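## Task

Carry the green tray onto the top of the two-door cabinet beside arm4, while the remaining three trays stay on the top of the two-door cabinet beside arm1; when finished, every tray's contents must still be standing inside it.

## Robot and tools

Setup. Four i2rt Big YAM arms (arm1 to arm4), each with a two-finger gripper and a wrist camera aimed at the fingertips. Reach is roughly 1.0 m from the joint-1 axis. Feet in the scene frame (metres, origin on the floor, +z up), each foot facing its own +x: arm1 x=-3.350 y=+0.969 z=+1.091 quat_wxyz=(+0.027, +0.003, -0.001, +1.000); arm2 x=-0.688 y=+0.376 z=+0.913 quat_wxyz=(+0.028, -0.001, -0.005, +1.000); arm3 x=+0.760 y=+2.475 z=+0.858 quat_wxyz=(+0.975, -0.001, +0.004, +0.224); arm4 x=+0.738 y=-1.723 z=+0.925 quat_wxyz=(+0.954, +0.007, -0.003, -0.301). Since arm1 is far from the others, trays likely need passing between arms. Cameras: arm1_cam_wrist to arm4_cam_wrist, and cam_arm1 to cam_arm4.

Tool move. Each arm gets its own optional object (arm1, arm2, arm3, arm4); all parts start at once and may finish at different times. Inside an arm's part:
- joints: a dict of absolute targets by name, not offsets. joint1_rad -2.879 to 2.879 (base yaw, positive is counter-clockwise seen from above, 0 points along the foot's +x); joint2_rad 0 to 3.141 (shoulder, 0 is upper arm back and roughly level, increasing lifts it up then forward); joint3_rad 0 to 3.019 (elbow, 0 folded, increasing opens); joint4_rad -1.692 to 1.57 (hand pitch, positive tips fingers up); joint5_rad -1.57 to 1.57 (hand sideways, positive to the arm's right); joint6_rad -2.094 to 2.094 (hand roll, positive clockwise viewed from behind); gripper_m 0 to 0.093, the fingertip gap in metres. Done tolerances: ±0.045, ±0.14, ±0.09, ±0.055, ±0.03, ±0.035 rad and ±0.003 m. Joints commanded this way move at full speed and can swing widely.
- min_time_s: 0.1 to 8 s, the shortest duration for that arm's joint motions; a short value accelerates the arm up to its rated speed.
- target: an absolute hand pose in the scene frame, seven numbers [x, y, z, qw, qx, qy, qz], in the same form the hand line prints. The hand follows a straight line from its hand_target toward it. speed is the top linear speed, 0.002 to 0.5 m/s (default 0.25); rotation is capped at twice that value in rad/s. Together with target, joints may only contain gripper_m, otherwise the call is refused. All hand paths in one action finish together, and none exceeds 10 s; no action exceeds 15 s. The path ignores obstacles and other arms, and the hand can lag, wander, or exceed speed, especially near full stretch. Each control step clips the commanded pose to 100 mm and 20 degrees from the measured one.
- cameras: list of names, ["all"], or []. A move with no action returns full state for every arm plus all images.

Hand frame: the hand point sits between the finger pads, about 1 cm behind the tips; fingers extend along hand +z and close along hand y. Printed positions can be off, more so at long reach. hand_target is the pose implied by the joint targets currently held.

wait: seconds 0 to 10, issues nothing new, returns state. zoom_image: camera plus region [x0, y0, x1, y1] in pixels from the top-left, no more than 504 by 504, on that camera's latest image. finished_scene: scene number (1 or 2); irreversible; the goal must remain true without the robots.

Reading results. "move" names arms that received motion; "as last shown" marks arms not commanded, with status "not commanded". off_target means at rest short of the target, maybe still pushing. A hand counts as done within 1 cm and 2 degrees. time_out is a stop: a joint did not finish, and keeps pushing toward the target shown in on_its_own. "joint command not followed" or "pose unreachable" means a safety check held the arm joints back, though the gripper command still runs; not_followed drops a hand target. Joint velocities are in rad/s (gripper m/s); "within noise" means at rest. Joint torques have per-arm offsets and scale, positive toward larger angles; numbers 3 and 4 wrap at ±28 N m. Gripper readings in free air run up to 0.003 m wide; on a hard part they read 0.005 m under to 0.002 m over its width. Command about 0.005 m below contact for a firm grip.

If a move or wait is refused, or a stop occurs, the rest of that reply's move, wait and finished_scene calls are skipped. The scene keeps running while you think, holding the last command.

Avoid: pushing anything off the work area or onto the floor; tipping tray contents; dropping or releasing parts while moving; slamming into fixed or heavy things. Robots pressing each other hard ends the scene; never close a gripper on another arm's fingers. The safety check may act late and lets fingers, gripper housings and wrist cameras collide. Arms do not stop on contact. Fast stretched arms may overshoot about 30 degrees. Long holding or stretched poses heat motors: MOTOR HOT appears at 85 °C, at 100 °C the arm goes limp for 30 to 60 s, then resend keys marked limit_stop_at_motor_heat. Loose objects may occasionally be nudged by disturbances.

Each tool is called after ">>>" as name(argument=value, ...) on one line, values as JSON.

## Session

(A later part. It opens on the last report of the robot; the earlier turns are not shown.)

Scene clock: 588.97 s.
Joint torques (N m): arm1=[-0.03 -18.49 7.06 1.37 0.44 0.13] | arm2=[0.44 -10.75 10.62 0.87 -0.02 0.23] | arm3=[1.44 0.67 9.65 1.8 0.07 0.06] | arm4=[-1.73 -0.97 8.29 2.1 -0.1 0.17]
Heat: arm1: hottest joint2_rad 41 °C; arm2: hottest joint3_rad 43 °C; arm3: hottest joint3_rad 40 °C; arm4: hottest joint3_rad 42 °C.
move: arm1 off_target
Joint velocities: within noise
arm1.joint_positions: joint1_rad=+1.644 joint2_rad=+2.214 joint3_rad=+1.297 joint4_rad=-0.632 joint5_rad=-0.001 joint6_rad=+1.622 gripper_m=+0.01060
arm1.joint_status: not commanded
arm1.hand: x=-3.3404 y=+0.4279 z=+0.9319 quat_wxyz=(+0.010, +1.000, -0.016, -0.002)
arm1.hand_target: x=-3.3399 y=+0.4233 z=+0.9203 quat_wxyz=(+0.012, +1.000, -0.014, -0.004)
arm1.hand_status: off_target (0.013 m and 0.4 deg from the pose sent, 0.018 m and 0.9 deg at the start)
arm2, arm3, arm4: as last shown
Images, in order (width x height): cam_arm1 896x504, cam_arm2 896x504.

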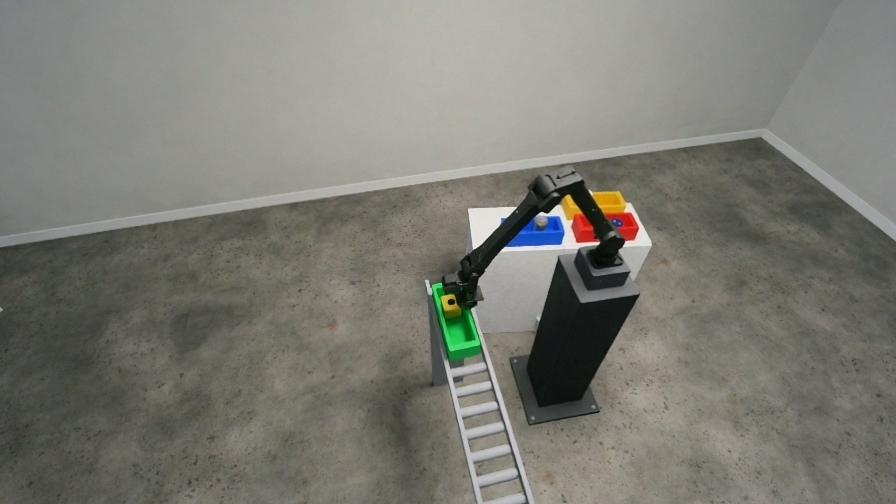

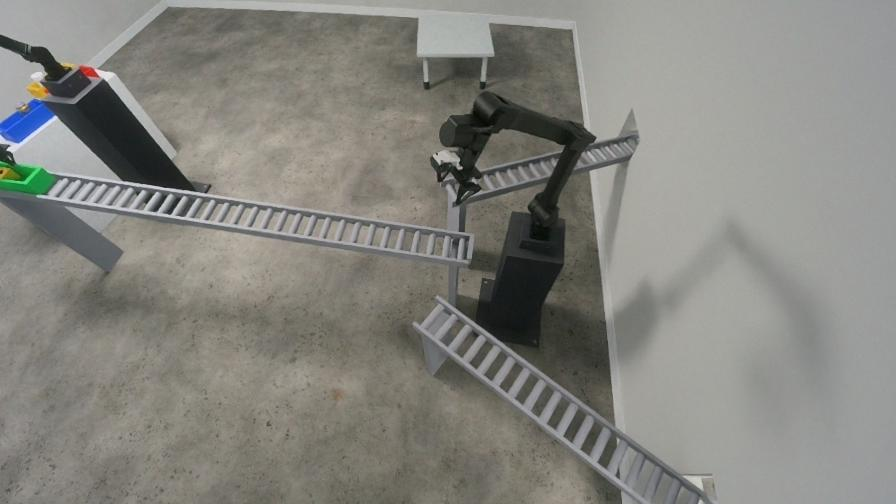

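>>> move(arm1={"joints":{"gripper_m":0.035}})

>>> move(arm1={"target":[-3.345,0.423,1.05,0.012,1,-0.014,-0.004],"speed":0.3}, cameras=["cam_arm1","cam_arm2"])

>>> zoom_image(camera="cam_arm1", region=[400, 240, 540, 380])

Scene clock: 610.40 s.
Joint torques (N m): arm1=[0.15 -19.25 6.95 1.14 0.41 0.14] | arm2=[-0.03 -10.52 10.8 0.68 -0.05 0.19] | arm3=[1.26 0.73 9.66 1.77 0.08 0.05] | arm4=[-1.55 -0.79 8.24 2.09 -0.09 0.14]
Heat: arm1: hottest joint2_rad 41 °C; arm2: hottest joint3_rad 43 °C; arm3: hottest joint3_rad 40 °C; arm4: hottest joint3_rad 42 °C.
move: arm1 done
Joint velocities: within noise
arm1.joint_positions: joint1_rad=+1.644 joint2_rad=+2.222 joint3_rad=+1.297 joint4_rad=-0.627 joint5_rad=+0.000 joint6_rad=+1.622 gripper_m=+0.03482
arm1.joint_status: all done
arm1.hand: x=-3.3406 y=+0.4290 z=+0.9280 quat_wxyz=(+0.009, +1.000, -0.016, -0.003)
arm1.hand_target: x=-3.3399 y=+0.4234 z=+0.9202 quat_wxyz=(+0.012, +1.000, -0.014, -0.004)
arm1.hand_status: not commanded
arm2, arm3, arm4: as last shown
pictures: none

Scene clock: 611.70 s.
Joint torques (N m): arm1=[-0.97 -18.2 9.28 0.31 0.39 0.06] | arm2=[0.73 -10.64 10.97 0.64 -0.05 0.17] | arm3=[1.38 0.73 9.68 1.81 0.08 0.06] | arm4=[-1.55 -0.79 8.27 2.06 -0.1 0.14]
Heat: arm1: hottest joint2_rad 41 °C; arm2: hottest joint3_rad 43 °C; arm3: hottest joint3_rad 40 °C; arm4: hottest joint3_rad 42 °C.
move: arm1 done
Joint velocities: within noise
arm1.joint_positions: joint1_rad=+1.644 joint2_rad=+1.980 joint3_rad=+1.301 joint4_rad=-0.858 joint5_rad=+0.000 joint6_rad=+1.622 gripper_m=+0.03491
arm1.joint_status: not commanded
arm1.hand: x=-3.3398 y=+0.4283 z=+1.0537 quat_wxyz=(+0.016, +1.000, -0.016, -0.003)
arm1.hand_target: x=-3.3449 y=+0.4232 z=+1.0501 quat_wxyz=(+0.012, +1.000, -0.014, -0.004)
arm1.hand_status: done (0.008 m and 0.6 deg from the pose sent, 0.122 m and 0.5 deg at the start)
arm2, arm3, arm4: as last shown
Images, in order (width x height): cam_arm1 896x504, cam_arm2 896x504.

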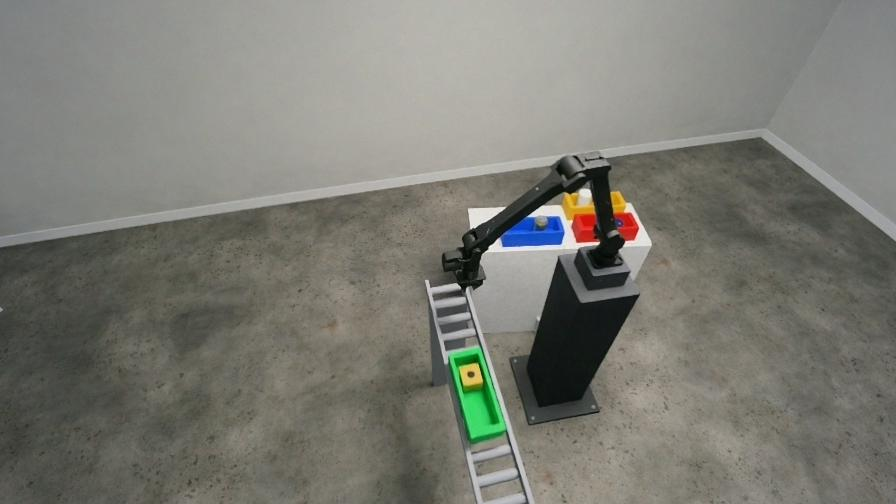

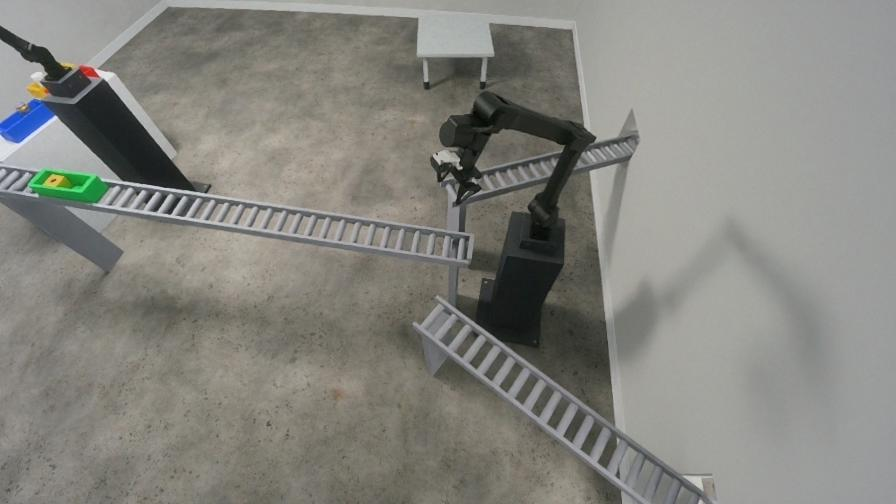

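Scaled by 3.600 from the camera's image (finer frame: 1280x720).

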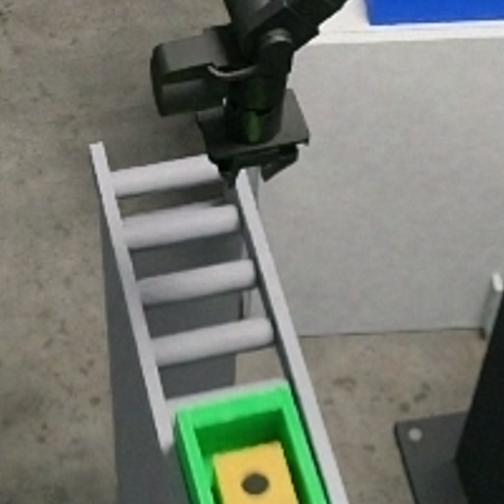

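>>> move(cameras=["arm2_cam_wrist","cam_arm2"])

Scene clock: 646.70 s.
Joint torques (N m): arm1=[-0.67 -18.2 9.22 0.28 0.41 0.05] | arm2=[-0.09 -9.99 10.65 0.77 -0.02 0.19] | arm3=[1.49 0.67 9.68 1.8 0.07 0.06] | arm4=[-1.79 -0.97 8.21 2.06 -0.08 0.12]
Heat: arm1: hottest joint2_rad 41 °C; arm2: hottest joint3_rad 43 °C; arm3: hottest joint3_rad 41 °C; arm4: hottest joint3_rad 42 °C.
Joint velocities: within noise
arm1.joint_positions: joint1_rad=+1.644 joint2_rad=+1.980 joint3_rad=+1.301 joint4_rad=-0.858 joint5_rad=+0.000 joint6_rad=+1.622 gripper_m=+0.03491
arm1.joint_status: not commanded
arm1.hand: x=-3.3398 y=+0.4283 z=+1.0537 quat_wxyz=(+0.016, +1.000, -0.016, -0.003) (m; scene frame)
arm1.hand_target: x=-3.3449 y=+0.4232 z=+1.0501 quat_wxyz=(+0.012, +1.000, -0.014, -0.004) (m; scene frame)
arm1.hand_status: done (0.008 m and 0.6 deg from the pose sent, 0.122 m and 0.5 deg at the start)
arm2.joint_positions: joint1_rad=+0.710 joint2_rad=+1.393 joint3_rad=+2.009 joint4_rad=-1.676 joint5_rad=+0.002 joint6_rad=+0.024 gripper_m=+0.09397
arm2.joint_status: not commanded
arm2.hand: x=-1.0499 y=+0.0950 z=+1.4300 quat_wxyz=(+0.079, +0.920, +0.301, -0.237) (m; scene frame)
arm2.hand_target: x=-1.0495 y=+0.1003 z=+1.4488 quat_wxyz=(+0.087, +0.919, +0.289, -0.253) (m; scene frame)
arm2.hand_status: not commanded
arm3.joint_positions: joint1_rad=-0.464 joint2_rad=+0.621 joint3_rad=+1.351 joint4_rad=-1.179 joint5_rad=+0.120 joint6_rad=+0.657 gripper_m=+0.09396
arm3.joint_status: not commanded
arm3.hand: x=+1.0245 y=+2.4525 z=+1.4105 quat_wxyz=(-0.518, -0.307, -0.790, -0.118) (m; scene frame)
arm3.hand_target: x=+1.0215 y=+2.4526 z=+1.4253 quat_wxyz=(-0.530, -0.305, -0.781, -0.122) (m; scene frame)
arm3.hand_status: not commanded
arm4.joint_positions: joint1_rad=+0.909 joint2_rad=+0.654 joint3_rad=+1.211 joint4_rad=-1.220 joint5_rad=+0.018 joint6_rad=-0.065 gripper_m=+0.09397
arm4.joint_status: not commanded
arm4.hand: x=+1.0043 y=-1.6484 z=+1.3929 quat_wxyz=(-0.442, +0.156, -0.882, -0.048) (m; scene frame)
arm4.hand_target: x=+1.0072 y=-1.6494 z=+1.3918 quat_wxyz=(-0.447, +0.148, -0.881, -0.050) (m; scene frame)
arm4.hand_status: not commanded
pictures: arm2_cam_wrist, cam_arm2
Images, in order (width x height): arm2_cam_wrist 672x504, cam_arm2 896x504.

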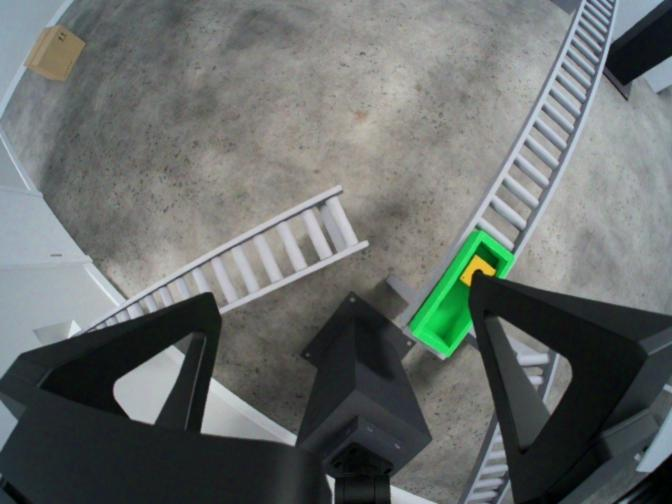

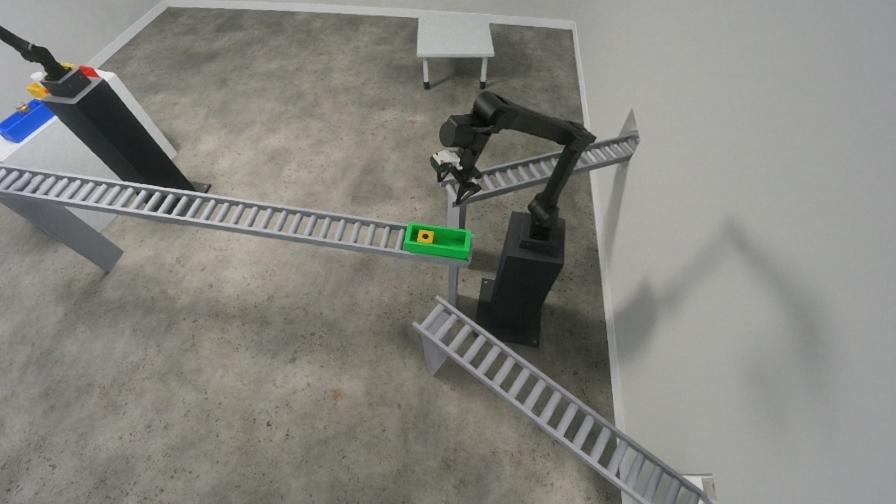

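>>> move(arm2={"target":[-1.12,0.29,1.05,0,1,0,0],"speed":0.3,"joints":{"gripper_m":0.05}}, cameras=["arm2_cam_wrist","cam_arm2"])

Scene clock: 690.60 s.
Joint torques (N m): arm1=[-1.2 -18.2 9.24 0.24 0.4 0.05] | arm2=[0.26 -12.28 8.55 0.58 0.28 0.2] | arm3=[1.49 0.73 9.69 1.77 0.08 0.07] | arm4=[-1.79 -1.14 8.25 2.02 -0.09 0.15]
Heat: arm1: hottest joint2_rad 41 °C; arm2: hottest joint3_rad 44 °C; arm3: hottest joint3_rad 41 °C; arm4: hottest joint3_rad 42 °C.
move: arm2 done
Joint velocities: within noise
arm1, arm3, arm4: as last shown
arm2.joint_positions: joint1_rad=+0.251 joint2_rad=+1.539 joint3_rad=+1.192 joint4_rad=-1.246 joint5_rad=-0.011 joint6_rad=+0.177 gripper_m=+0.05013
arm2.joint_status: all done
arm2.hand: x=-1.1113 y=+0.2896 z=+1.0454 quat_wxyz=(-0.001, +1.000, +0.009, +0.013)
arm2.hand_target: x=-1.1198 y=+0.2900 z=+1.0501 quat_wxyz=(+0.000, +1.000, +0.000, +0.000)
arm2.hand_status: done (0.010 m and 1.8 deg from the pose sent, 0.433 m and 46.0 deg at the start)
Images, in order (width x height): arm2_cam_wrist 672x504, cam_arm2 896x504.

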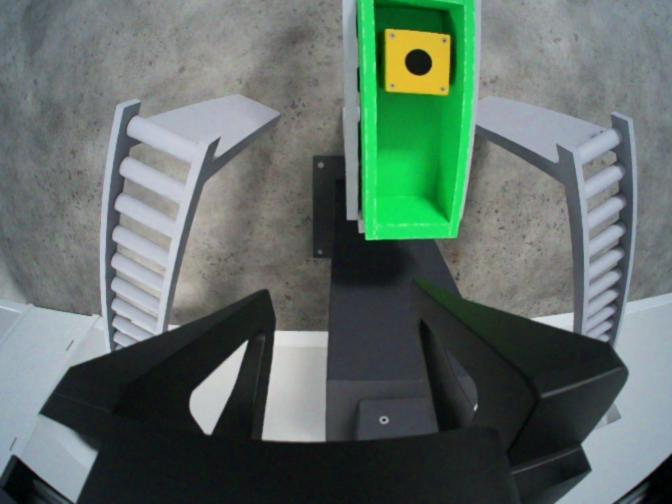

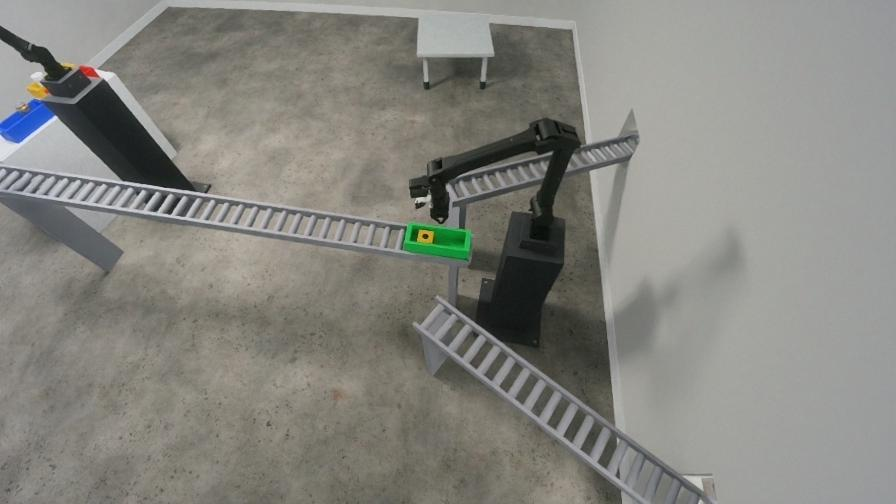

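>>> move(arm2={"target":[-1.155,0.311,0.92,0,1,0,0],"speed":0.2}, cameras=["arm2_cam_wrist","cam_arm2"])

>>> zoom_image(camera="cam_arm2", region=[370, 150, 530, 290])

Scene clock: 708.07 s.
Joint torques (N m): arm1=[-0.79 -18.37 9.22 0.28 0.41 0.05] | arm2=[0.32 -14.62 7.36 0.69 0.22 -0.17] | arm3=[1.38 0.67 9.68 1.78 0.08 0.05] | arm4=[-1.96 -0.73 8.25 2 -0.11 0.12]
Heat: arm1: hottest joint2_rad 41 °C; arm2: hottest joint3_rad 43 °C; arm3: hottest joint3_rad 41 °C; arm4: hottest joint3_rad 43 °C.
move: arm2 done
Joint velocities: within noise
arm1, arm3, arm4: as last shown
arm2.joint_positions: joint1_rad=+0.200 joint2_rad=+1.772 joint3_rad=+1.119 joint4_rad=-0.931 joint5_rad=-0.011 joint6_rad=+0.151 gripper_m=+0.05013
arm2.joint_status: not commanded
arm2.hand: x=-1.1473 y=+0.3076 z=+0.9201 quat_wxyz=(+0.000, +1.000, -0.003, +0.008)
arm2.hand_target: x=-1.1549 y=+0.3110 z=+0.9201 quat_wxyz=(+0.000, +1.000, +0.000, +0.000)
arm2.hand_status: done (0.008 m and 1.0 deg from the pose sent, 0.135 m and 1.8 deg at the start)
Images, in order (width x height): arm2_cam_wrist 672x504, cam_arm2 896x504.

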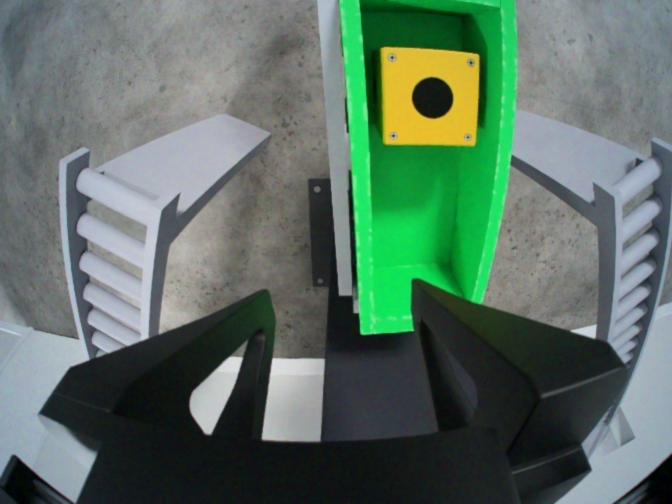

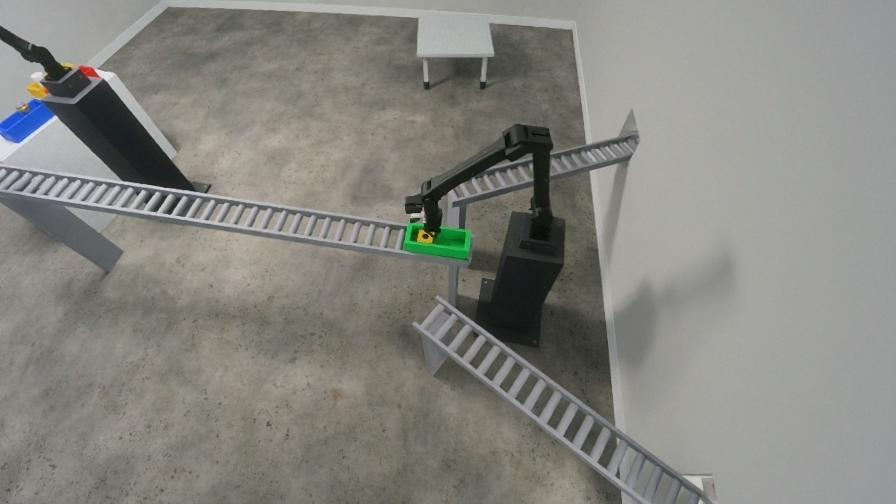

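Scaled by 3.150 from the camera's image (finer frame: 1280x720).

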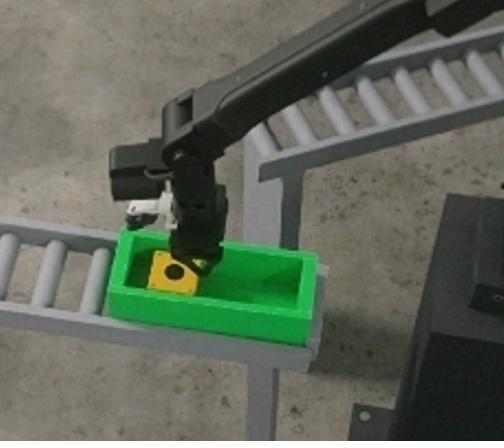

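>>> move(arm2={"target":[-1.146,0.323,0.875,0,1,0,0],"speed":0.1}, cameras=["arm2_cam_wrist","cam_arm2"])

>>> zoom_image(camera="cam_arm2", region=[390, 190, 490, 280])

Scene clock: 737.73 s.
Joint torques (N m): arm1=[-0.91 -18.32 9.24 0.25 0.41 0.06] | arm2=[-0.79 -14.92 6.31 0.61 0.16 -0.1] | arm3=[1.38 0.79 9.68 1.78 0.08 0.07] | arm4=[-1.73 -0.97 8.28 2.07 -0.08 0.13]
Heat: arm1: hottest joint2_rad 41 °C; arm2: hottest joint3_rad 41 °C; arm3: hottest joint3_rad 41 °C; arm4: hottest joint3_rad 43 °C.
move: arm2 done
Joint velocities: within noise
arm1, arm3, arm4: as last shown
arm2.joint_positions: joint1_rad=+0.178 joint2_rad=+1.829 joint3_rad=+1.058 joint4_rad=-0.806 joint5_rad=-0.011 joint6_rad=+0.129 gripper_m=+0.05013
arm2.joint_status: not commanded
arm2.hand: x=-1.1411 y=+0.3189 z=+0.8772 quat_wxyz=(+0.001, +1.000, -0.003, +0.005)
arm2.hand_target: x=-1.1459 y=+0.3229 z=+0.8750 quat_wxyz=(+0.000, +1.000, +0.000, +0.000)
arm2.hand_status: done (0.007 m and 0.6 deg from the pose sent, 0.048 m and 1.0 deg at the start)
Images, in order (width x height): arm2_cam_wrist 672x504, cam_arm2 896x504.

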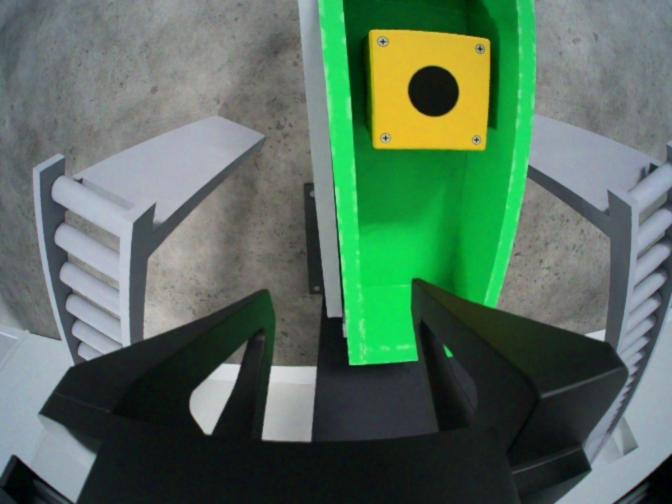

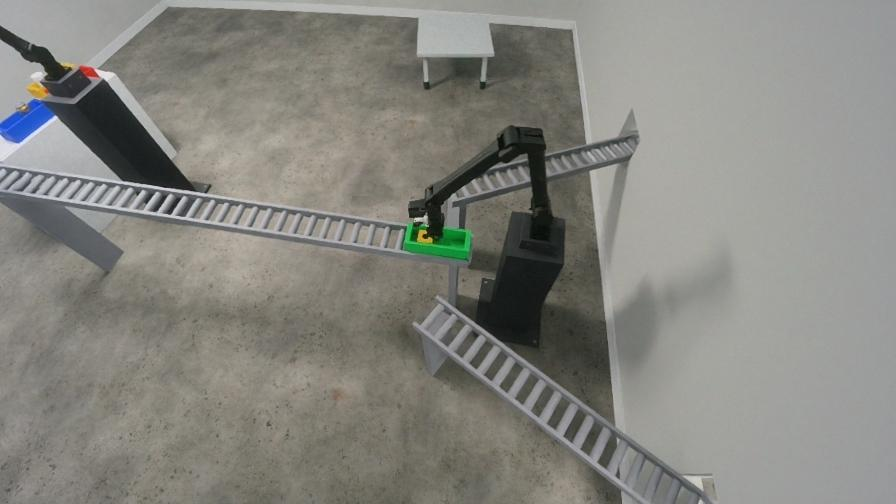

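Scaled by 5.040 from the camera's image (finer frame: 1280x720).

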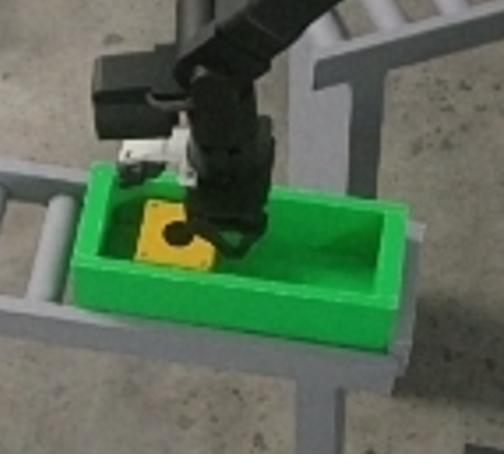

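>>> move(arm2={"target":[-1.148,0.330,0.835,0,1,0,0],"speed":0.08}, cameras=["arm2_cam_wrist","cam_arm2"])

>>> zoom_image(camera="cam_arm2", region=[390, 190, 490, 280])

Scene clock: 751.37 s.
Joint torques (N m): arm1=[-0.97 -18.14 9.24 0.34 0.39 0.04] | arm2=[0.91 -13.68 5.9 0.5 0.2 -0.11] | arm3=[1.44 0.73 9.66 1.77 0.07 0.06] | arm4=[-1.96 -0.73 8.25 2.04 -0.09 0.15]
Heat: arm1: hottest joint2_rad 41 °C; arm2: hottest joint3_rad 40 °C; arm3: hottest joint3_rad 41 °C; arm4: hottest joint3_rad 43 °C.
move: arm2 done
Joint velocities: within noise
arm1, arm3, arm4: as last shown
arm2.joint_positions: joint1_rad=+0.164 joint2_rad=+1.911 joint3_rad=+1.046 joint4_rad=-0.710 joint5_rad=-0.011 joint6_rad=+0.114 gripper_m=+0.05013
arm2.joint_status: not commanded
arm2.hand: x=-1.1442 y=+0.3255 z=+0.8383 quat_wxyz=(+0.001, +1.000, -0.003, +0.003)
arm2.hand_target: x=-1.1479 y=+0.3301 z=+0.8350 quat_wxyz=(+0.000, +1.000, +0.000, +0.000)
arm2.hand_status: done (0.007 m and 0.5 deg from the pose sent, 0.044 m and 0.6 deg at the start)
Images, in order (width x height): arm2_cam_wrist 672x504, cam_arm2 896x504.

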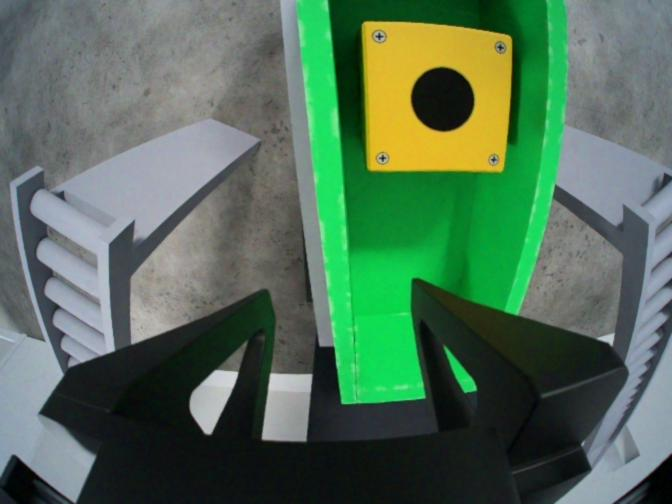

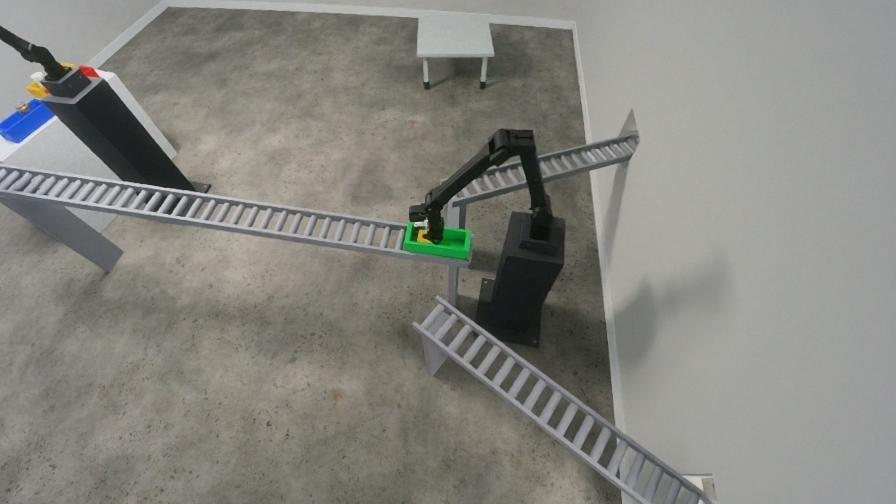

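Scaled by 5.040 from the camera's image (finer frame: 1280x720).

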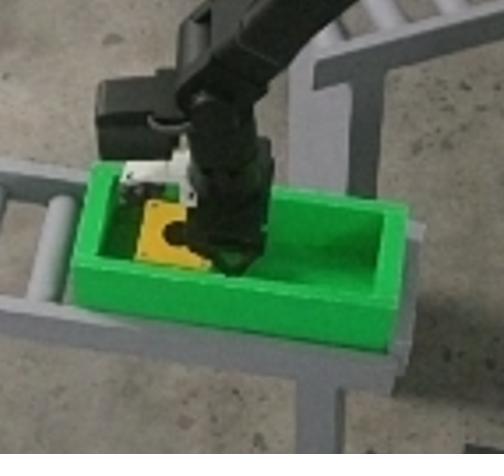

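>>> move(arm2={"joints":{"gripper_m":0.004}}, cameras=["arm2_cam_wrist","cam_arm2"])

>>> zoom_image(camera="cam_arm2", region=[390, 190, 490, 280])

Scene clock: 786.83 s.
Joint torques (N m): arm1=[-1.2 -18.43 9.25 0.31 0.41 0.05] | arm2=[0.15 -13.1 5.7 0.77 0.11 -0.04] | arm3=[1.44 0.79 9.68 1.8 0.08 0.05] | arm4=[-1.79 -0.73 8.21 2.02 -0.07 0.14]
Heat: arm1: hottest joint2_rad 41 °C; arm2: hottest joint3_rad 39 °C; arm3: hottest joint3_rad 41 °C; arm4: hottest joint3_rad 43 °C.
move: arm2 done
Joint velocities: within noise
arm1, arm3, arm4: as last shown
arm2.joint_positions: joint1_rad=+0.164 joint2_rad=+1.911 joint3_rad=+1.046 joint4_rad=-0.710 joint5_rad=-0.011 joint6_rad=+0.113 gripper_m=+0.00420
arm2.joint_status: all done
arm2.hand: x=-1.1442 y=+0.3255 z=+0.8383 quat_wxyz=(+0.001, +1.000, -0.002, +0.003)
arm2.hand_target: x=-1.1479 y=+0.3301 z=+0.8350 quat_wxyz=(+0.000, +1.000, +0.000, +0.000)
arm2.hand_status: not commanded
Images, in order (width x height): arm2_cam_wrist 672x504, cam_arm2 896x504.

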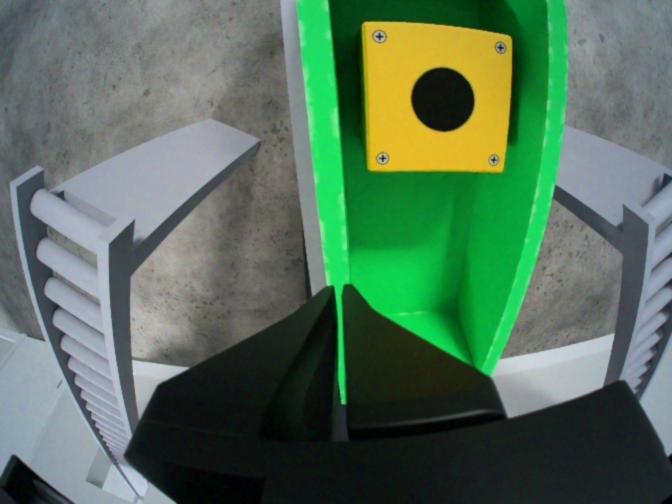

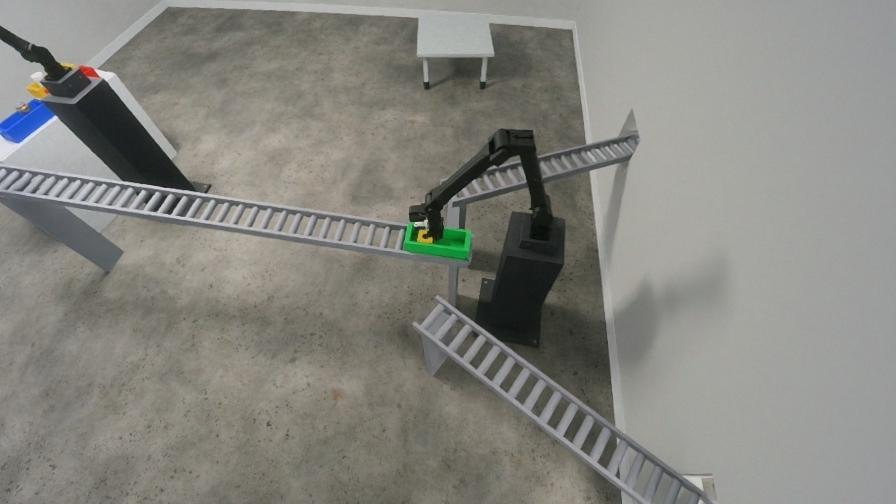

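Scaled by 5.040 from the camera's image (finer frame: 1280x720).

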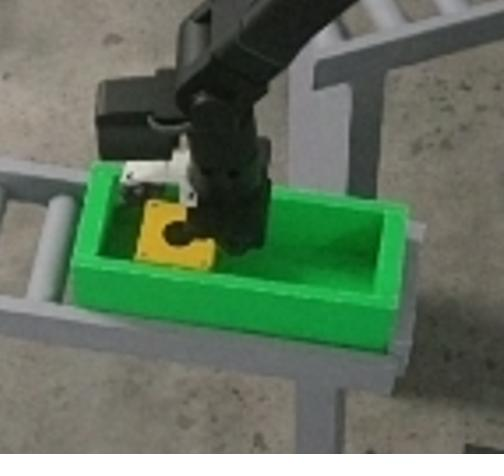

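>>> move(arm2={"joints":{"gripper_m":0.05}})

>>> move(arm2={"target":[-1.147,0.3315,0.79,0,1,0,0],"speed":0.08}, cameras=["arm2_cam_wrist","cam_arm2"])

>>> zoom_image(camera="cam_arm2", region=[390, 190, 490, 280])

Scene clock: 819.03 s.
Joint torques (N m): arm1=[-0.97 -18.26 9.24 0.28 0.39 0.05] | arm2=[0.32 -13.51 5.59 0.69 0.16 -0.09] | arm3=[1.38 0.73 9.68 1.78 0.08 0.06] | arm4=[-1.85 -0.85 8.25 2.03 -0.11 0.15]
Heat: arm1: hottest joint2_rad 41 °C; arm2: hottest joint3_rad 38 °C; arm3: hottest joint3_rad 41 °C; arm4: hottest joint3_rad 43 °C.
move: arm2 done
Joint velocities: within noise
arm1, arm3, arm4: as last shown
arm2.joint_positions: joint1_rad=+0.164 joint2_rad=+1.911 joint3_rad=+1.046 joint4_rad=-0.710 joint5_rad=-0.011 joint6_rad=+0.113 gripper_m=+0.04979
arm2.joint_status: all done
arm2.hand: x=-1.1442 y=+0.3255 z=+0.8383 quat_wxyz=(+0.001, +1.000, -0.002, +0.003)
arm2.hand_target: x=-1.1479 y=+0.3301 z=+0.8350 quat_wxyz=(+0.000, +1.000, +0.000, +0.000)
arm2.hand_status: not commanded
pictures: none

Scene clock: 820.27 s.
Joint torques (N m): arm1=[-0.79 -18.2 9.22 0.2 0.41 0.03] | arm2=[-0.79 -14.39 5.07 0.87 0.19 -0.11] | arm3=[1.44 0.73 9.66 1.81 0.07 0.06] | arm4=[-2.08 -1.2 8.18 2.04 -0.08 0.13]
Heat: arm1: hottest joint2_rad 41 °C; arm2: hottest joint3_rad 38 °C; arm3: hottest joint3_rad 41 °C; arm4: hottest joint3_rad 43 °C.
move: arm2 done
Joint velocities: within noise
arm1, arm3, arm4: as last shown
arm2.joint_positions: joint1_rad=+0.162 joint2_rad=+2.008 joint3_rad=+1.037 joint4_rad=-0.603 joint5_rad=-0.011 joint6_rad=+0.111 gripper_m=+0.04987
arm2.joint_status: not commanded
arm2.hand: x=-1.1440 y=+0.3267 z=+0.7938 quat_wxyz=(+0.001, +1.000, -0.002, +0.003)
arm2.hand_target: x=-1.1469 y=+0.3315 z=+0.7900 quat_wxyz=(+0.000, +1.000, +0.000, +0.000)
arm2.hand_status: done (0.007 m and 0.4 deg from the pose sent, 0.049 m and 0.5 deg at the start)
Images, in order (width x height): arm2_cam_wrist 672x504, cam_arm2 896x504.

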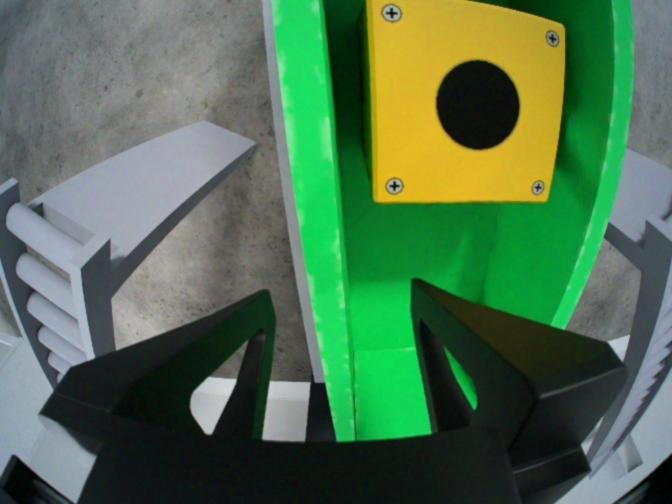

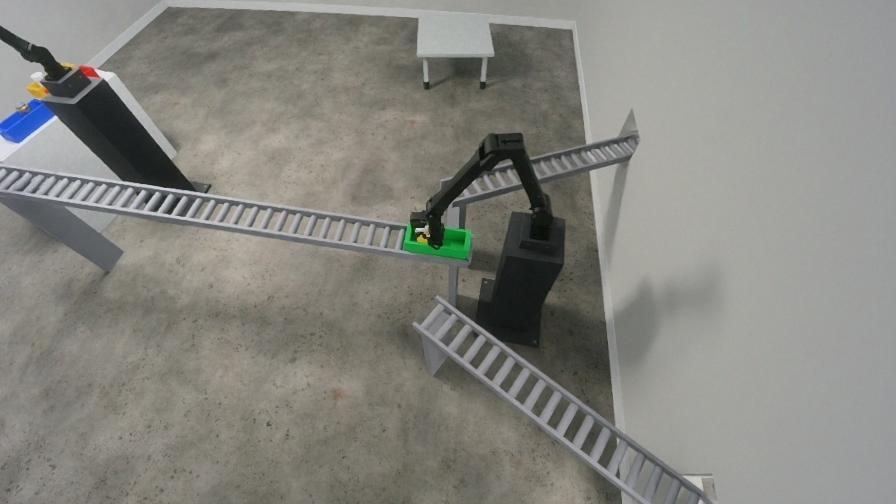

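Scaled by 5.040 from the camera's image (finer frame: 1280x720).

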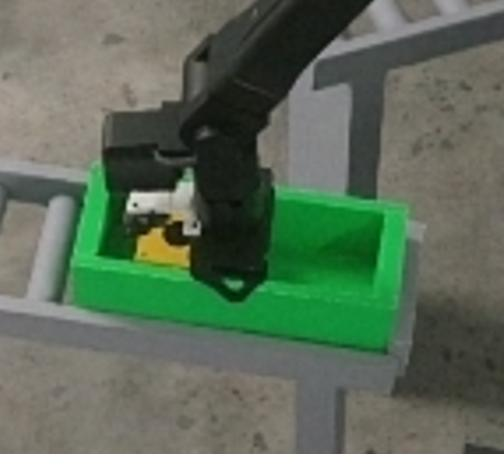

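>>> move(arm2={"target":[-1.147,0.324,0.768,0,1,0,0],"speed":0.08}, cameras=["arm2_cam_wrist","cam_arm2"])

>>> zoom_image(camera="cam_arm2", region=[390, 190, 490, 280])

Scene clock: 830.43 s.
Joint torques (N m): arm1=[-0.79 -18.26 9.28 0.29 0.41 0.04] | arm2=[1.85 -15.03 4.98 0.69 0.16 0.08] | arm3=[1.44 0.73 9.65 1.81 0.07 0.06] | arm4=[-2.26 -0.97 8.25 2.18 -0.1 0.14]
Heat: arm1: hottest joint2_rad 41 °C; arm2: hottest joint3_rad 37 °C; arm3: hottest joint3_rad 42 °C; arm4: hottest joint3_rad 43 °C.
move: arm2 done
Joint velocities: within noise
arm1.joint_positions: joint1_rad=+1.644 joint2_rad=+1.980 joint3_rad=+1.301 joint4_rad=-0.858 joint5_rad=+0.000 joint6_rad=+1.622 gripper_m=+0.03491
arm1.joint_status: not commanded
arm1.hand: x=-3.3398 y=+0.4283 z=+1.0537 quat_wxyz=(+0.016, +1.000, -0.016, -0.003)
arm1.hand_target: x=-3.3449 y=+0.4232 z=+1.0501 quat_wxyz=(+0.012, +1.000, -0.014, -0.004)
arm1.hand_status: not commanded
arm2.joint_positions: joint1_rad=+0.162 joint2_rad=+2.060 joint3_rad=+1.037 joint4_rad=-0.555 joint5_rad=-0.011 joint6_rad=+0.111 gripper_m=+0.04987
arm2.joint_status: not commanded
arm2.hand: x=-1.1424 y=+0.3270 z=+0.7712 quat_wxyz=(+0.001, +1.000, -0.002, +0.005)
arm2.hand_target: x=-1.1470 y=+0.3240 z=+0.7681 quat_wxyz=(+0.000, +1.000, +0.000, +0.000)
arm2.hand_status: done (0.006 m and 0.6 deg from the pose sent, 0.026 m and 0.4 deg at the start)
arm3.joint_positions: joint1_rad=-0.464 joint2_rad=+0.621 joint3_rad=+1.351 joint4_rad=-1.179 joint5_rad=+0.120 joint6_rad=+0.657 gripper_m=+0.09396
arm3.joint_status: not commanded
arm3.hand: x=+1.0245 y=+2.4525 z=+1.4105 quat_wxyz=(-0.518, -0.307, -0.790, -0.118)
arm3.hand_target: x=+1.0215 y=+2.4526 z=+1.4253 quat_wxyz=(-0.530, -0.305, -0.781, -0.122)
arm3.hand_status: not commanded
arm4.joint_positions: joint1_rad=+0.909 joint2_rad=+0.654 joint3_rad=+1.211 joint4_rad=-1.220 joint5_rad=+0.018 joint6_rad=-0.065 gripper_m=+0.09397
arm4.joint_status: not commanded
arm4.hand: x=+1.0043 y=-1.6484 z=+1.3929 quat_wxyz=(-0.442, +0.156, -0.882, -0.048)
arm4.hand_target: x=+1.0072 y=-1.6494 z=+1.3918 quat_wxyz=(-0.447, +0.148, -0.881, -0.050)
arm4.hand_status: not commanded
Images, in order (width x height): arm2_cam_wrist 672x504, cam_arm2 896x504.

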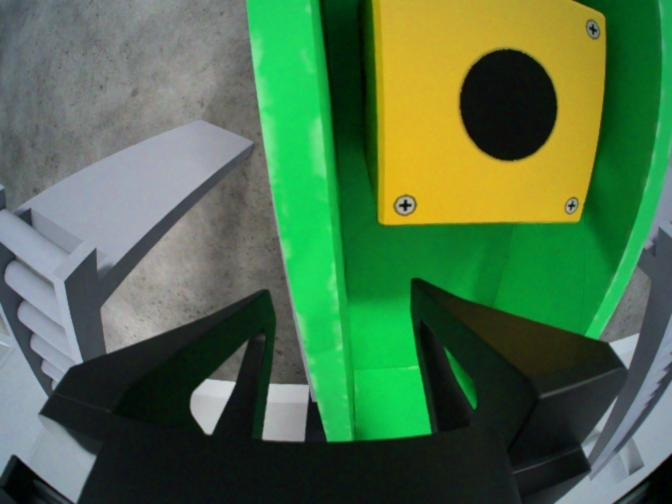

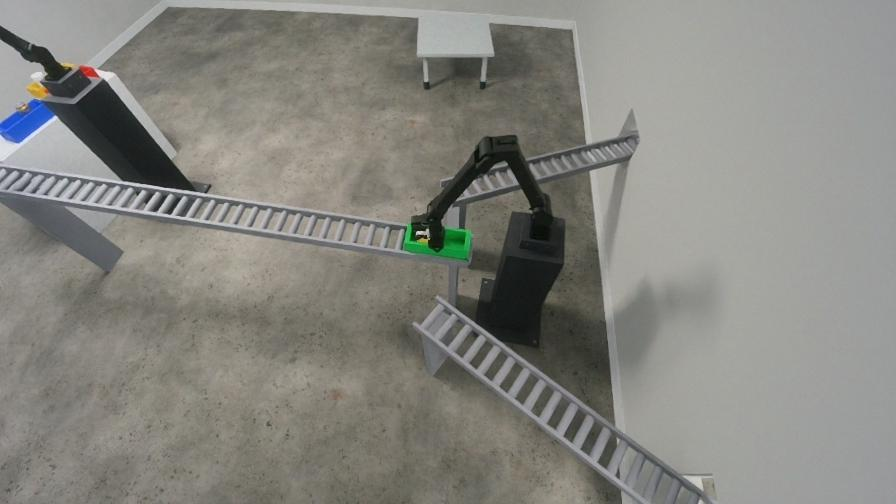

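Scaled by 5.040 from the camera's image (finer frame: 1280x720).

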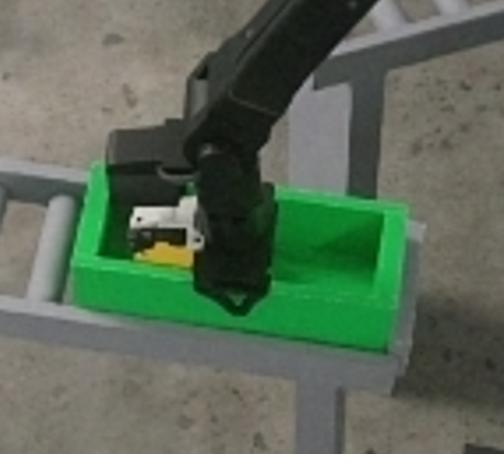

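>>> move(arm2={"target":[-1.147,0.312,0.756,0,1,0,0],"speed":0.08})

>>> move(arm2={"joints":{"gripper_m":0.004}}, cameras=["arm2_cam_wrist"])

Scene clock: 837.77 s.
Joint torques (N m): arm1=[-0.91 -18.08 9.21 0.32 0.39 0.05] | arm2=[2.73 -15.15 5.34 1.02 0.25 0.16] | arm3=[1.44 0.62 9.68 1.78 0.08 0.06] | arm4=[-2.08 -0.91 8.24 2.02 -0.1 0.14]
Heat: arm1: hottest joint2_rad 41 °C; arm2: hottest joint3_rad 37 °C; arm3: hottest joint3_rad 42 °C; arm4: hottest joint3_rad 43 °C.
move: arm2 done
Joint velocities: within noise
arm1, arm3, arm4: as last shown
arm2.joint_positions: joint1_rad=+0.187 joint2_rad=+2.089 joint3_rad=+1.037 joint4_rad=-0.533 joint5_rad=-0.011 joint6_rad=+0.124 gripper_m=+0.04987
arm2.joint_status: not commanded
arm2.hand: x=-1.1386 y=+0.3161 z=+0.7585 quat_wxyz=(+0.000, +1.000, +0.004, +0.008)
arm2.hand_target: x=-1.1468 y=+0.3119 z=+0.7561 quat_wxyz=(+0.000, +1.000, +0.000, +0.000)
arm2.hand_status: done (0.010 m and 1.0 deg from the pose sent, 0.022 m and 0.6 deg at the start)
pictures: none

Scene clock: 838.47 s.
Joint torques (N m): arm1=[-0.97 -18.26 9.25 0.21 0.39 0.04] | arm2=[1.67 -13.68 5.22 0.77 0.09 0.11] | arm3=[1.32 0.73 9.66 1.8 0.07 0.06] | arm4=[-1.96 -0.85 8.27 2.04 -0.1 0.13]
Heat: arm1: hottest joint2_rad 41 °C; arm2: hottest joint3_rad 37 °C; arm3: hottest joint3_rad 42 °C; arm4: hottest joint3_rad 43 °C.
move: arm2 off_target
Joint velocities: within noise
arm1, arm3, arm4: as last shown
arm2.joint_positions: joint1_rad=+0.185 joint2_rad=+2.089 joint3_rad=+1.037 joint4_rad=-0.533 joint5_rad=-0.008 joint6_rad=+0.138 gripper_m=+0.01142
arm2.joint_status: gripper_m off_target (ended at +0.01145, target +0.00400)
arm2.hand: x=-1.1388 y=+0.3176 z=+0.7585 quat_wxyz=(-0.001, +1.000, -0.004, +0.008)
arm2.hand_target: x=-1.1469 y=+0.3120 z=+0.7561 quat_wxyz=(+0.000, +1.000, +0.000, +0.000)
arm2.hand_status: not commanded
Images, in order (width x height): arm2_cam_wrist 672x504.

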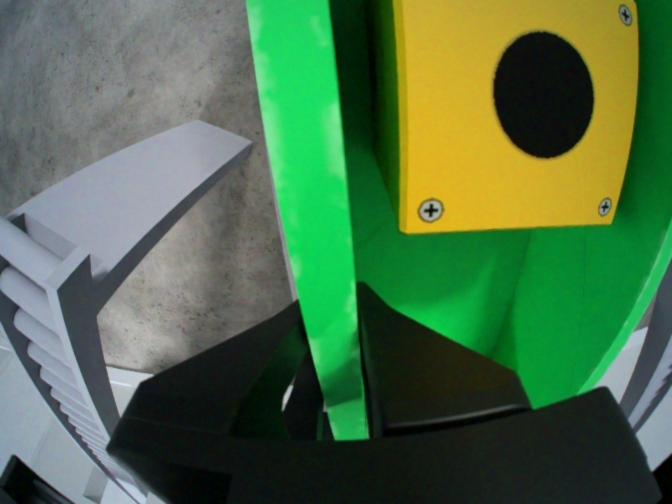

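>>> move(arm2={"target":[-1.145,0.315,0.93,0,1,0,0],"speed":0.15}, cameras=["arm2_cam_wrist","cam_arm2"])

>>> zoom_image(camera="cam_arm2", region=[370, 150, 530, 290])

Scene clock: 865.97 s.
Joint torques (N m): arm1=[-0.97 -18.37 9.25 0.25 0.39 0.05] | arm2=[1.08 -17.79 9.89 -0.28 0.36 -0.06] | arm3=[1.26 0.73 9.68 1.81 0.07 0.06] | arm4=[-1.96 -0.85 8.28 2.1 -0.1 0.13]
Heat: arm1: hottest joint2_rad 41 °C; arm2: hottest joint3_rad 37 °C; arm3: hottest joint3_rad 42 °C; arm4: hottest joint3_rad 43 °C.
move: arm2 off_target
Joint velocities: within noise
arm1, arm3, arm4: as last shown
arm2.joint_positions: joint1_rad=+0.186 joint2_rad=+1.784 joint3_rad=+1.046 joint4_rad=-0.922 joint5_rad=-0.014 joint6_rad=+0.138 gripper_m=+0.01142
arm2.joint_status: not commanded
arm2.hand: x=-1.1129 y=+0.3184 z=+0.8943 quat_wxyz=(-0.004, +0.999, -0.004, +0.046)
arm2.hand_target: x=-1.1431 y=+0.3152 z=+0.9304 quat_wxyz=(+0.000, +1.000, +0.000, +0.000)
arm2.hand_status: off_target (0.048 m and 5.3 deg from the pose sent, 0.172 m and 1.0 deg at the start)
Images, in order (width x height): arm2_cam_wrist 672x504, cam_arm2 896x504.

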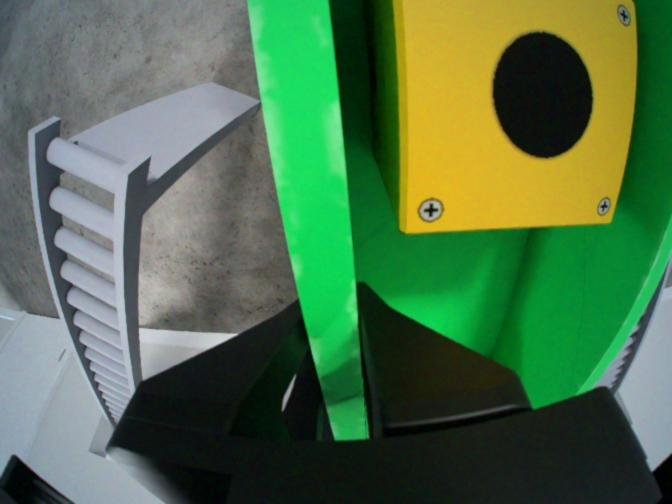

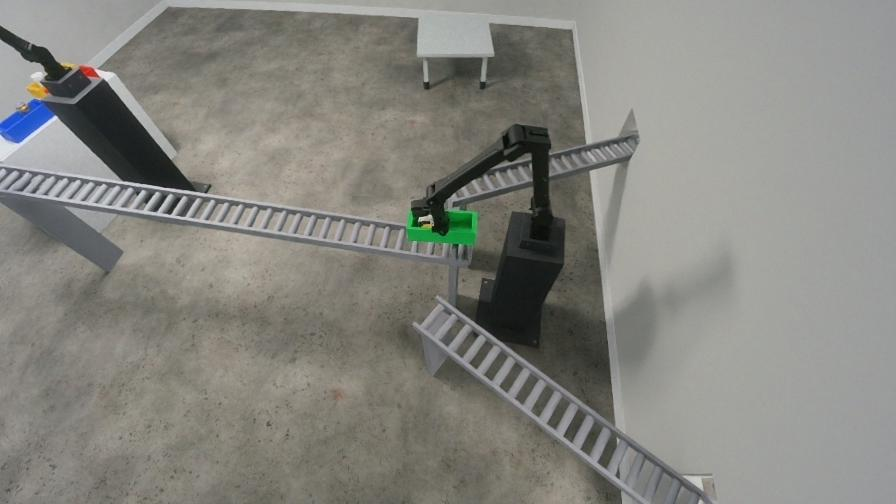

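Scaled by 3.150 from the camera's image (finer frame: 1280x720).

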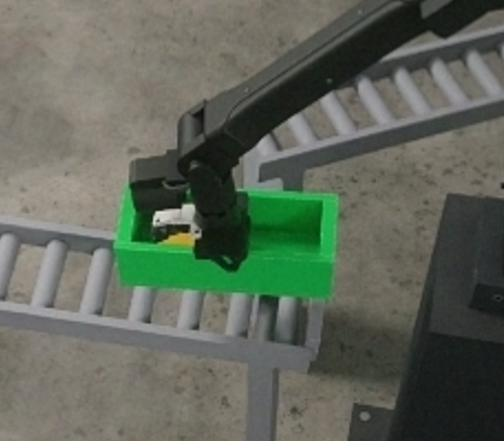

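>>> move(arm2={"target":[-1.03,-0.08,0.97,0.028,0.968,-0.2504,-0.0124],"speed":0.2}, cameras=["arm2_cam_wrist","cam_arm2"])

>>> zoom_image(camera="cam_arm2", region=[390, 220, 570, 390])

Scene clock: 891.73 s.
Joint torques (N m): arm1=[-0.91 -18.26 9.2 0.28 0.4 0.04] | arm2=[1.14 -18.37 11.62 -0.44 0.71 0.17] | arm3=[1.49 0.67 9.66 1.78 0.08 0.06] | arm4=[-2.14 -0.91 8.27 2.06 -0.09 0.13]
Heat: arm1: hottest joint2_rad 41 °C; arm2: hottest joint3_rad 41 °C; arm3: hottest joint3_rad 42 °C; arm4: hottest joint3_rad 43 °C.
move: arm2 off_target
Joint velocities: within noise
arm1, arm3, arm4: as last shown
arm2.joint_positions: joint1_rad=+0.983 joint2_rad=+1.902 joint3_rad=+1.389 joint4_rad=-1.049 joint5_rad=-0.016 joint6_rad=+1.417 gripper_m=+0.01142
arm2.joint_status: not commanded
arm2.hand: x=-1.0126 y=-0.0613 z=+0.9403 quat_wxyz=(+0.003, +0.970, -0.242, +0.005)
arm2.hand_target: x=-1.0289 y=-0.0787 z=+0.9705 quat_wxyz=(+0.029, +0.968, -0.250, -0.012)
arm2.hand_status: off_target (0.039 m and 3.7 deg from the pose sent, 0.414 m and 29.6 deg at the start)
Images, in order (width x height): arm2_cam_wrist 672x504, cam_arm2 896x504.

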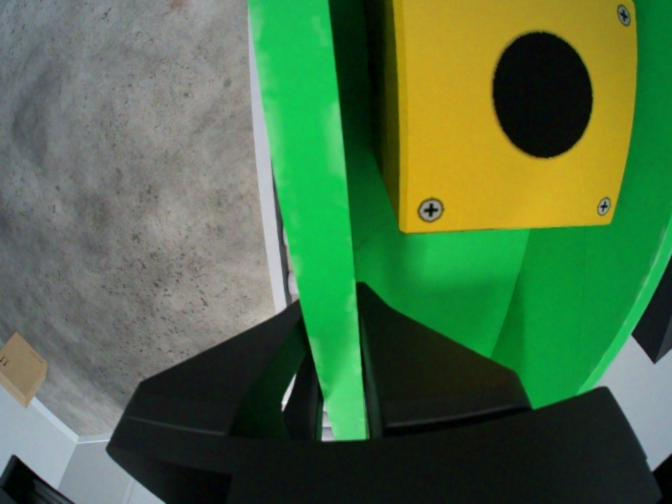

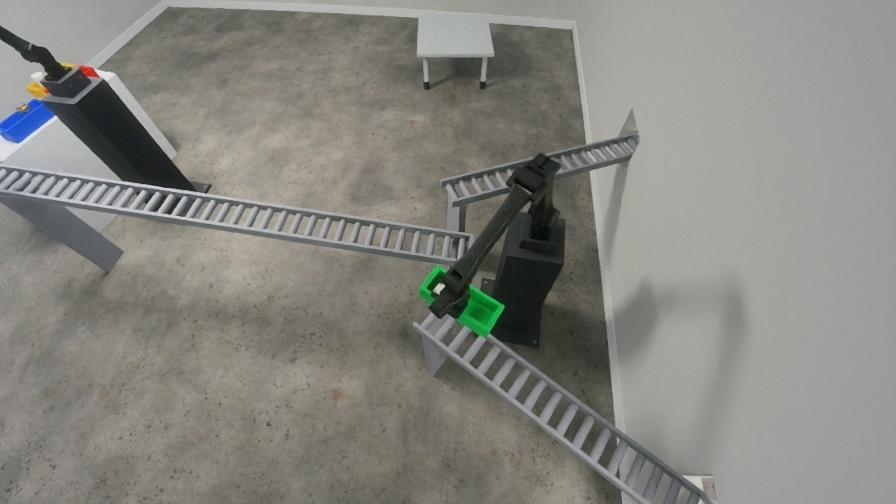

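Scaled by 2.800 from the camera's image (finer frame: 1280x720).

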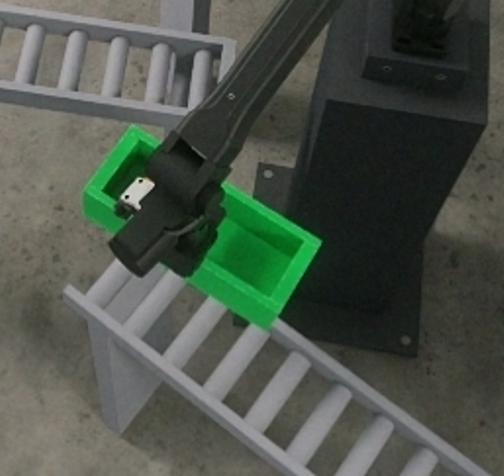

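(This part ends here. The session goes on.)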